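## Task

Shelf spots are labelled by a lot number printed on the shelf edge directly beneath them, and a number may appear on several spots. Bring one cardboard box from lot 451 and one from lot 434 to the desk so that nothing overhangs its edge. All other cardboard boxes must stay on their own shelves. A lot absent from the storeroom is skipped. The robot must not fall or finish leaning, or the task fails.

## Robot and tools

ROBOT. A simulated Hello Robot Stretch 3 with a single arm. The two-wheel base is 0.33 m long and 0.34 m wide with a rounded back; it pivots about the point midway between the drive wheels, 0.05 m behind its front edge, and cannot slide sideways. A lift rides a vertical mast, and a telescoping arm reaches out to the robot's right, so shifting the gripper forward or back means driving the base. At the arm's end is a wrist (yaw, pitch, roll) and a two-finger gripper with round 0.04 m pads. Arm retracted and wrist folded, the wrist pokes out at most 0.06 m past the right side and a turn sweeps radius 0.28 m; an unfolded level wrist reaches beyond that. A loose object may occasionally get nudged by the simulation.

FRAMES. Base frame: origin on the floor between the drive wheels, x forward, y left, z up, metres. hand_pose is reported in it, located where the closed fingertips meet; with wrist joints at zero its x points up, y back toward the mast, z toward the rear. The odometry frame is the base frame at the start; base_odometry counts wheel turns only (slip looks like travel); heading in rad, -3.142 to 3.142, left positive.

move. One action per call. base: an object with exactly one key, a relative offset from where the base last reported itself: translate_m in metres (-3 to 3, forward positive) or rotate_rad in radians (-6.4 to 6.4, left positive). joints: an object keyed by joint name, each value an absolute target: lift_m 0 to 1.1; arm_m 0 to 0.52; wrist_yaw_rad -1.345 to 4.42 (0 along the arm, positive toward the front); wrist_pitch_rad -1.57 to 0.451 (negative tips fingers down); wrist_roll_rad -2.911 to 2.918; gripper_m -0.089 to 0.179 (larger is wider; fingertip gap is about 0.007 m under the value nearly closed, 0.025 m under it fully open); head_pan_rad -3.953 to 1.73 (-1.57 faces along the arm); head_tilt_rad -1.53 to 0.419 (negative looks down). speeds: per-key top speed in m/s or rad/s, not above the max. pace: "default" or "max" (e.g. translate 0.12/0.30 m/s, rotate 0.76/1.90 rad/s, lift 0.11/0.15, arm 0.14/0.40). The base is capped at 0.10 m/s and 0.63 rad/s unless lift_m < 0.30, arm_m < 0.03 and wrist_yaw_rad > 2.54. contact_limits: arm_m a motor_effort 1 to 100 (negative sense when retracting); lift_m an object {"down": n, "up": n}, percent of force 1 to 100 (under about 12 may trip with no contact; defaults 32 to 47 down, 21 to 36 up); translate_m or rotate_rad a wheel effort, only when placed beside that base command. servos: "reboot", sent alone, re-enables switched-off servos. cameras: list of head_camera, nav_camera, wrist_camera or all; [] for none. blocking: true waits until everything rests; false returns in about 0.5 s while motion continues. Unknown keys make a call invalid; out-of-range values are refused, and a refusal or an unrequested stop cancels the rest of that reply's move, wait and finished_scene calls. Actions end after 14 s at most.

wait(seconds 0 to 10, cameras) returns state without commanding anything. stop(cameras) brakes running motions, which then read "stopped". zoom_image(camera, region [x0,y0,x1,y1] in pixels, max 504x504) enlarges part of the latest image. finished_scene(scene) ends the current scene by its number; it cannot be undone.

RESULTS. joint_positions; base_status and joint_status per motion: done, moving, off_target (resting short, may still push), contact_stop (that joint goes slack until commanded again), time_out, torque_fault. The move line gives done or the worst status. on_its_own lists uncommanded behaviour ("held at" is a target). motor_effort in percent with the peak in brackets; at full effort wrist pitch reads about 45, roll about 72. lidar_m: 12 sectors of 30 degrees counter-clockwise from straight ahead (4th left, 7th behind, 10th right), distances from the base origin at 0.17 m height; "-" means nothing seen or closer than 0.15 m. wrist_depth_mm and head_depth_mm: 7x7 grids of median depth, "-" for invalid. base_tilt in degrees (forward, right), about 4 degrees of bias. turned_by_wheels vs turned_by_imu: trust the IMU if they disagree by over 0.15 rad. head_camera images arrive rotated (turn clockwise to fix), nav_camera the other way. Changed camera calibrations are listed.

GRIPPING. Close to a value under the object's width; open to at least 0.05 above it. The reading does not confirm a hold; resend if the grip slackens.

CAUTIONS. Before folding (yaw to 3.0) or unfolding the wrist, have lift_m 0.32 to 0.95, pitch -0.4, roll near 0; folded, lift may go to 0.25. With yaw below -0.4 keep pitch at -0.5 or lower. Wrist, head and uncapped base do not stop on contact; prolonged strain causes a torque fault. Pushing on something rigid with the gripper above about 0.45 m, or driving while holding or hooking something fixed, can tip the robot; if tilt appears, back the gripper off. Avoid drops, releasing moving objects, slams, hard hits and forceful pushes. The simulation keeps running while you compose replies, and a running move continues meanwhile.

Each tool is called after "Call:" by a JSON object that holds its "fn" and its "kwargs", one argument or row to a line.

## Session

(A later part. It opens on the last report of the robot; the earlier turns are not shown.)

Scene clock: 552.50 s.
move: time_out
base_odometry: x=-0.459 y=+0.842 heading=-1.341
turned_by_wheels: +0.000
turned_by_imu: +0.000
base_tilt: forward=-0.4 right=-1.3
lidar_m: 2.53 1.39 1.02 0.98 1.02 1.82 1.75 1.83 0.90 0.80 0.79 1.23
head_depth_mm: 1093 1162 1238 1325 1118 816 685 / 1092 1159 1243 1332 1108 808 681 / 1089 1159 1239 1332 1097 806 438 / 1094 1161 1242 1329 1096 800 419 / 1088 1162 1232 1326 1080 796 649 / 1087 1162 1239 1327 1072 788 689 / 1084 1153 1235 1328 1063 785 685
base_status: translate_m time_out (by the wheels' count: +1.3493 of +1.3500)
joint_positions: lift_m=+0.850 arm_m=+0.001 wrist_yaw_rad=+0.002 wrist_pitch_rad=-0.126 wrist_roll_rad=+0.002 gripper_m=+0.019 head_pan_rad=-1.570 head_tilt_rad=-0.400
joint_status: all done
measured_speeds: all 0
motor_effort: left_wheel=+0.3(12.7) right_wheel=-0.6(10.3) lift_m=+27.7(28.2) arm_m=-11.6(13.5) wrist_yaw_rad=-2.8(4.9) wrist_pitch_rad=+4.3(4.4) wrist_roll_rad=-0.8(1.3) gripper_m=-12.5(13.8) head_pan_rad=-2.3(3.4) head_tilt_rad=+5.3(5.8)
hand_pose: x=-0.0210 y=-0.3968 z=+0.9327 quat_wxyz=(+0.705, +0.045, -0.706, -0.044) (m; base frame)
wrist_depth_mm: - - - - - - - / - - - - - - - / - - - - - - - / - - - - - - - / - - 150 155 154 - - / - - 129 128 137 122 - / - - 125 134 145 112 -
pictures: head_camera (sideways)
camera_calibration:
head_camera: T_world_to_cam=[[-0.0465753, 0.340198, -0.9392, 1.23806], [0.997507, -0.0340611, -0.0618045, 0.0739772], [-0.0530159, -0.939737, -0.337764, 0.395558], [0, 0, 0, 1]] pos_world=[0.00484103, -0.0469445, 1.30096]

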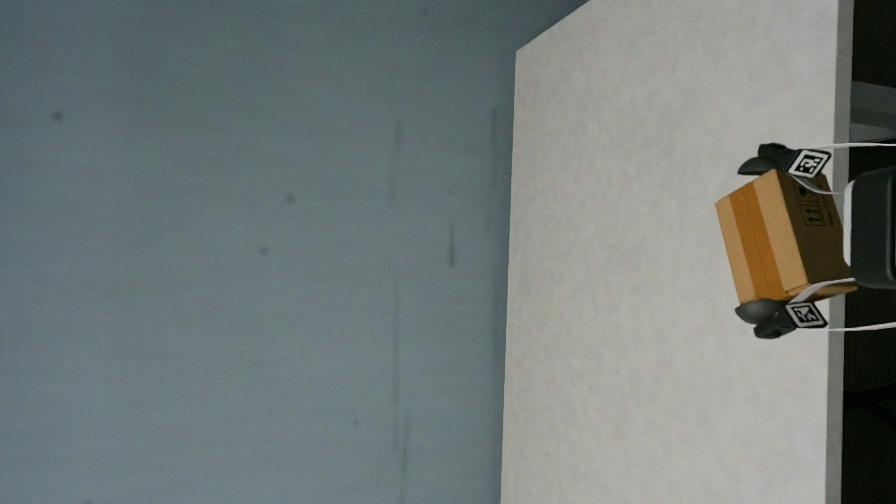

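Call:
{"fn": "move", "kwargs": {
  "joints": {"arm_m":0.28,"lift_m":0.72},
  "cameras": []
}}

Call:
{"fn": "move", "kwargs": {
  "joints": {"lift_m":0.672},
  "speeds": {"lift_m":0.03},
  "contact_limits": {"lift_m":{"down":14}},
  "cameras": ["wrist_camera"]
}}

Scene clock: 561.00 s.
move: done
base_odometry: x=-0.459 y=+0.842 heading=-1.341
turned_by_wheels: +0.000
turned_by_imu: +0.000
base_tilt: forward=-0.2 right=-1.2
lidar_m: 2.52 1.38 1.02 0.98 1.02 1.81 1.75 1.82 0.90 0.80 0.79 1.23
head_depth_mm: 1091 1165 1237 1338 1109 815 687 / 1090 1161 1241 1331 1108 811 404 / 1096 1158 1239 1328 1103 722 460 / 1088 1161 1236 1328 1087 564 489 / 1084 1160 1234 1327 1075 766 691 / 1089 1158 1234 1324 1072 790 690 / 1087 1155 1243 1324 1060 786 685
base_status: not commanded
joint_positions: lift_m=+0.720 arm_m=+0.280 wrist_yaw_rad=+0.002 wrist_pitch_rad=-0.126 wrist_roll_rad=+0.002 gripper_m=+0.019 head_pan_rad=-1.570 head_tilt_rad=-0.400
joint_status: all done
measured_speeds: all 0
motor_effort: left_wheel=+0.3(1.1) right_wheel=-0.1(1.4) lift_m=+31.9(33.5) arm_m=+12.7(15.9) wrist_yaw_rad=-2.1(3.8) wrist_pitch_rad=+4.3(4.4) wrist_roll_rad=-1.0(1.2) gripper_m=-12.7(13.4) head_pan_rad=-2.1(2.8) head_tilt_rad=+4.4(5.8)
hand_pose: x=-0.0210 y=-0.6762 z=+0.8026 quat_wxyz=(+0.705, +0.045, -0.706, -0.044) (m; base frame)
wrist_depth_mm: - - - - - - - / - - - - - - - / - - - - - - - / - - - - - - - / - - 150 155 154 - - / - - 129 128 137 122 - / - - 125 134 146 112 -
pictures: none
No camera images: "cameras" was empty.

Scene clock: 563.03 s.
move: done
base_odometry: x=-0.459 y=+0.842 heading=-1.341
turned_by_wheels: +0.000
turned_by_imu: +0.000
base_tilt: forward=-0.3 right=-1.3
lidar_m: 2.52 1.39 1.02 0.98 1.02 1.82 1.75 1.82 0.90 0.80 0.79 1.23
head_depth_mm: 1095 1162 1244 1341 1116 816 686 / 1091 1167 1235 1348 1107 810 487 / 1088 1157 1240 1339 1093 805 478 / 1093 1164 1235 1328 1087 746 502 / 1089 1161 1236 1336 1076 770 692 / 1089 1154 1238 1322 1071 790 688 / 1090 1157 1240 1323 1063 787 685
base_status: not commanded
joint_positions: lift_m=+0.672 arm_m=+0.280 wrist_yaw_rad=+0.002 wrist_pitch_rad=-0.108 wrist_roll_rad=+0.002 gripper_m=+0.019 head_pan_rad=-1.570 head_tilt_rad=-0.400
joint_status: all done
measured_speeds: all 0
motor_effort: left_wheel=+0.5(1.0) right_wheel=-0.2(1.1) lift_m=+21.6(30.3) arm_m=+8.3(12.7) wrist_yaw_rad=-2.3(3.7) wrist_pitch_rad=+1.0(4.4) wrist_roll_rad=-0.8(1.2) gripper_m=-13.1(13.5) head_pan_rad=-2.9(2.9) head_tilt_rad=+3.9(4.9)
contact_limits: lift_m down 14 (down: maximum 72; up: maximum 65)
hand_pose: x=-0.0210 y=-0.6771 z=+0.7591 quat_wxyz=(+0.705, +0.039, -0.707, -0.038) (m; base frame)
wrist_depth_mm: - - - - - - - / - - - - - - - / - - - - - - - / - - - - - - - / - - 150 155 154 - - / - - 129 127 137 122 - / - - 125 134 147 112 -
pictures: wrist_camera
camera_calibration:
wrist_camera: T_world_to_cam=[[-0.998879, -0.044668, -0.0156792, -0.0325968], [0.00130468, 0.305104, -0.952318, 0.962103], [0.0473219, -0.951271, -0.304704, -0.245642], [0, 0, 0, 1]] pos_world=[-0.0221912, -0.52867, 0.840869]

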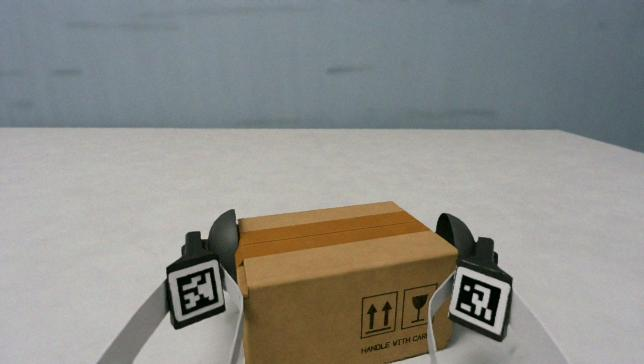

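Call:
{"fn": "move", "kwargs": {
  "joints": {"gripper_m":0.165},
  "cameras": []
}}

Call:
{"fn": "move", "kwargs": {
  "joints": {"arm_m":0.0},
  "cameras": ["head_camera"]
}}

Scene clock: 569.77 s.
move: done
base_odometry: x=-0.459 y=+0.842 heading=-1.341
turned_by_wheels: +0.000
turned_by_imu: +0.000
base_tilt: forward=-0.2 right=-1.2
lidar_m: 2.52 1.39 1.02 0.98 1.02 1.81 1.75 1.82 0.90 0.80 0.79 1.23
head_depth_mm: 1092 1165 1248 1327 1115 816 684 / 1093 1166 1245 1326 1109 807 486 / 1090 1162 1244 1339 1100 778 479 / 1088 1161 1239 1337 1085 747 500 / 1087 1156 1234 1325 1080 775 691 / 1088 1157 1236 1321 1072 787 688 / 1094 1155 1234 1327 1061 785 684
base_status: not commanded
joint_positions: lift_m=+0.672 arm_m=+0.280 wrist_yaw_rad=-0.002 wrist_pitch_rad=-0.114 wrist_roll_rad=+0.002 gripper_m=+0.165 head_pan_rad=-1.570 head_tilt_rad=-0.400
joint_status: all done
measured_speeds: all 0
motor_effort: left_wheel=+0.1(0.8) right_wheel=-0.3(1.1) lift_m=+23.6(24.2) arm_m=-2.8(2.9) wrist_yaw_rad=+3.1(3.3) wrist_pitch_rad=+2.2(2.2) wrist_roll_rad=-0.8(1.2) gripper_m=+0.6(82.2) head_pan_rad=-2.4(2.4) head_tilt_rad=+3.0(4.5)
contact_limits: lift_m down 14 (down: maximum 72; up: maximum 65)
hand_pose: x=-0.0220 y=-0.6768 z=+0.7575 quat_wxyz=(+0.705, +0.040, -0.707, -0.042) (m; base frame)
wrist_depth_mm: - - - - - - - / - - - - - - - / - - - - - - - / - - - - - - - / - 145 151 150 150 - - / - 123 123 130 140 135 - / - 118 127 137 147 - 102
pictures: none
No camera images: "cameras" was empty.

Scene clock: 573.03 s.
move: done
base_odometry: x=-0.459 y=+0.842 heading=-1.341
turned_by_wheels: +0.000
turned_by_imu: +0.000
base_tilt: forward=-0.4 right=-1.2
lidar_m: 2.52 1.38 1.02 0.98 1.02 1.81 1.75 1.82 0.90 0.80 0.79 1.23
head_depth_mm: 1093 1156 1239 1337 1117 814 687 / 1092 1162 1234 1335 1103 812 682 / 1087 1160 1247 1340 1098 805 700 / 1088 1153 1238 1334 1086 756 696 / 1087 1157 1236 1330 1080 792 693 / 1089 1157 1236 1326 1069 792 687 / 1087 1158 1238 1327 1062 787 684
base_status: not commanded
joint_positions: lift_m=+0.672 arm_m=+0.001 wrist_yaw_rad=-0.002 wrist_pitch_rad=-0.115 wrist_roll_rad=+0.002 gripper_m=+0.165 head_pan_rad=-1.570 head_tilt_rad=-0.400
joint_status: all done
measured_speeds: all 0
motor_effort: left_wheel=+0.4(0.9) right_wheel=-0.8(1.2) lift_m=+25.1(25.5) arm_m=-12.5(14.4) wrist_yaw_rad=+1.0(2.7) wrist_pitch_rad=+2.3(2.4) wrist_roll_rad=-0.9(1.3) gripper_m=+0.3(1.1) head_pan_rad=-1.8(2.6) head_tilt_rad=+3.4(4.4)
contact_limits: lift_m down 14 (down: maximum 72; up: maximum 65)
hand_pose: x=-0.0220 y=-0.3973 z=+0.7573 quat_wxyz=(+0.705, +0.040, -0.707, -0.042) (m; base frame)
wrist_depth_mm: - - - - - - - / - - - - - - - / - - - 407 - - - / - - - 406 - - - / - 145 - - - - - / 117 129 - - - 135 - / 116 - - - - 737 110
pictures: head_camera (sideways)
camera_calibration:
head_camera: T_world_to_cam=[[-0.0465791, 0.340111, -0.939231, 1.23809], [0.997507, -0.0340669, -0.0618053, 0.0739781], [-0.0530173, -0.939768, -0.337676, 0.395442], [0, 0, 0, 1]] pos_world=[0.00484101, -0.0469448, 1.30096]

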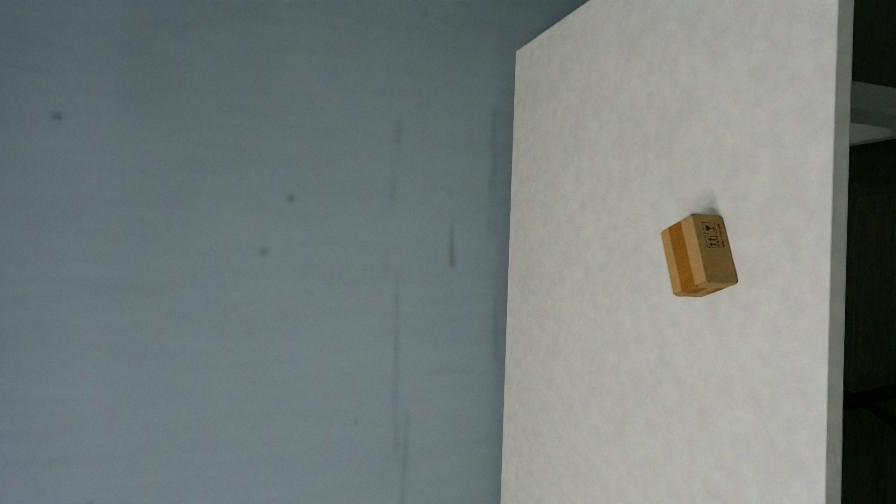

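Call:
{"fn": "move", "kwargs": {
  "joints": {"head_pan_rad":-0.85},
  "pace": "max",
  "cameras": ["head_camera"]
}}

Scene clock: 579.77 s.
move: done
base_odometry: x=-0.459 y=+0.842 heading=-1.341
turned_by_wheels: +0.000
turned_by_imu: +0.000
base_tilt: forward=-0.4 right=-1.3
lidar_m: 2.52 1.39 1.02 0.98 1.02 1.81 1.75 1.82 0.90 0.80 0.79 1.23
head_depth_mm: 1170 1218 1280 1345 1112 813 662 / 1264 1325 1386 1443 1106 810 703 / 1362 1431 1516 1561 1099 804 1297 / 1486 1553 1661 1694 1086 866 1403 / 1608 1709 1828 1919 1038 1538 1395 / 1784 1905 2054 2223 1126 1743 1352 / 2002 2148 2359 2587 2120 1753 1384
base_status: not commanded
joint_positions: lift_m=+0.672 arm_m=+0.001 wrist_yaw_rad=-0.002 wrist_pitch_rad=-0.115 wrist_roll_rad=+0.002 gripper_m=+0.165 head_pan_rad=-0.833 head_tilt_rad=-0.400
joint_status: all done
measured_speeds: all 0
motor_effort: left_wheel=+0.3(0.7) right_wheel=+0.1(1.1) lift_m=+27.3(27.3) arm_m=-7.7(8.4) wrist_yaw_rad=+0.8(2.7) wrist_pitch_rad=+2.2(2.4) wrist_roll_rad=-0.8(1.1) gripper_m=+1.0(1.0) head_pan_rad=+0.0(4.3) head_tilt_rad=+2.6(3.4)
contact_limits: lift_m down 14 (down: maximum 72; up: maximum 65)
hand_pose: x=-0.0220 y=-0.3973 z=+0.7573 quat_wxyz=(+0.705, +0.040, -0.707, -0.042) (m; base frame)
wrist_depth_mm: - - - - - - - / - - - - - - - / - - - 405 - - - / - - - 402 - - - / - 145 - - - - - / 117 129 - - - 135 - / 116 - - - - 733 110
pictures: head_camera (sideways)
camera_calibration:
head_camera: T_world_to_cam=[[-0.263165, 0.220411, -0.939235, 1.23943], [0.761229, 0.645532, -0.0618015, 0.0754339], [0.592685, -0.731237, -0.337665, 0.391471], [0, 0, 0, 1]] pos_world=[0.0367325, -0.0356209, 1.30096]

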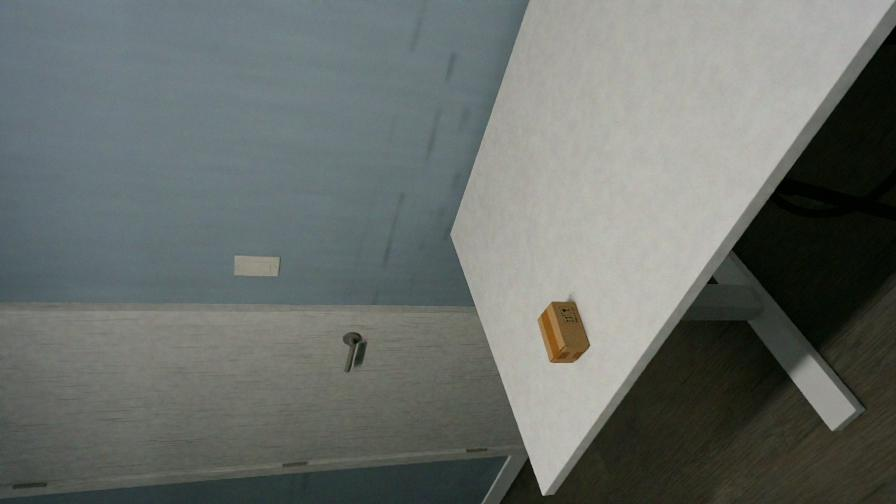

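Call:
{"fn": "finished_scene", "kwargs": {
  "scene": 2
}}

The scene is finished: the task was done.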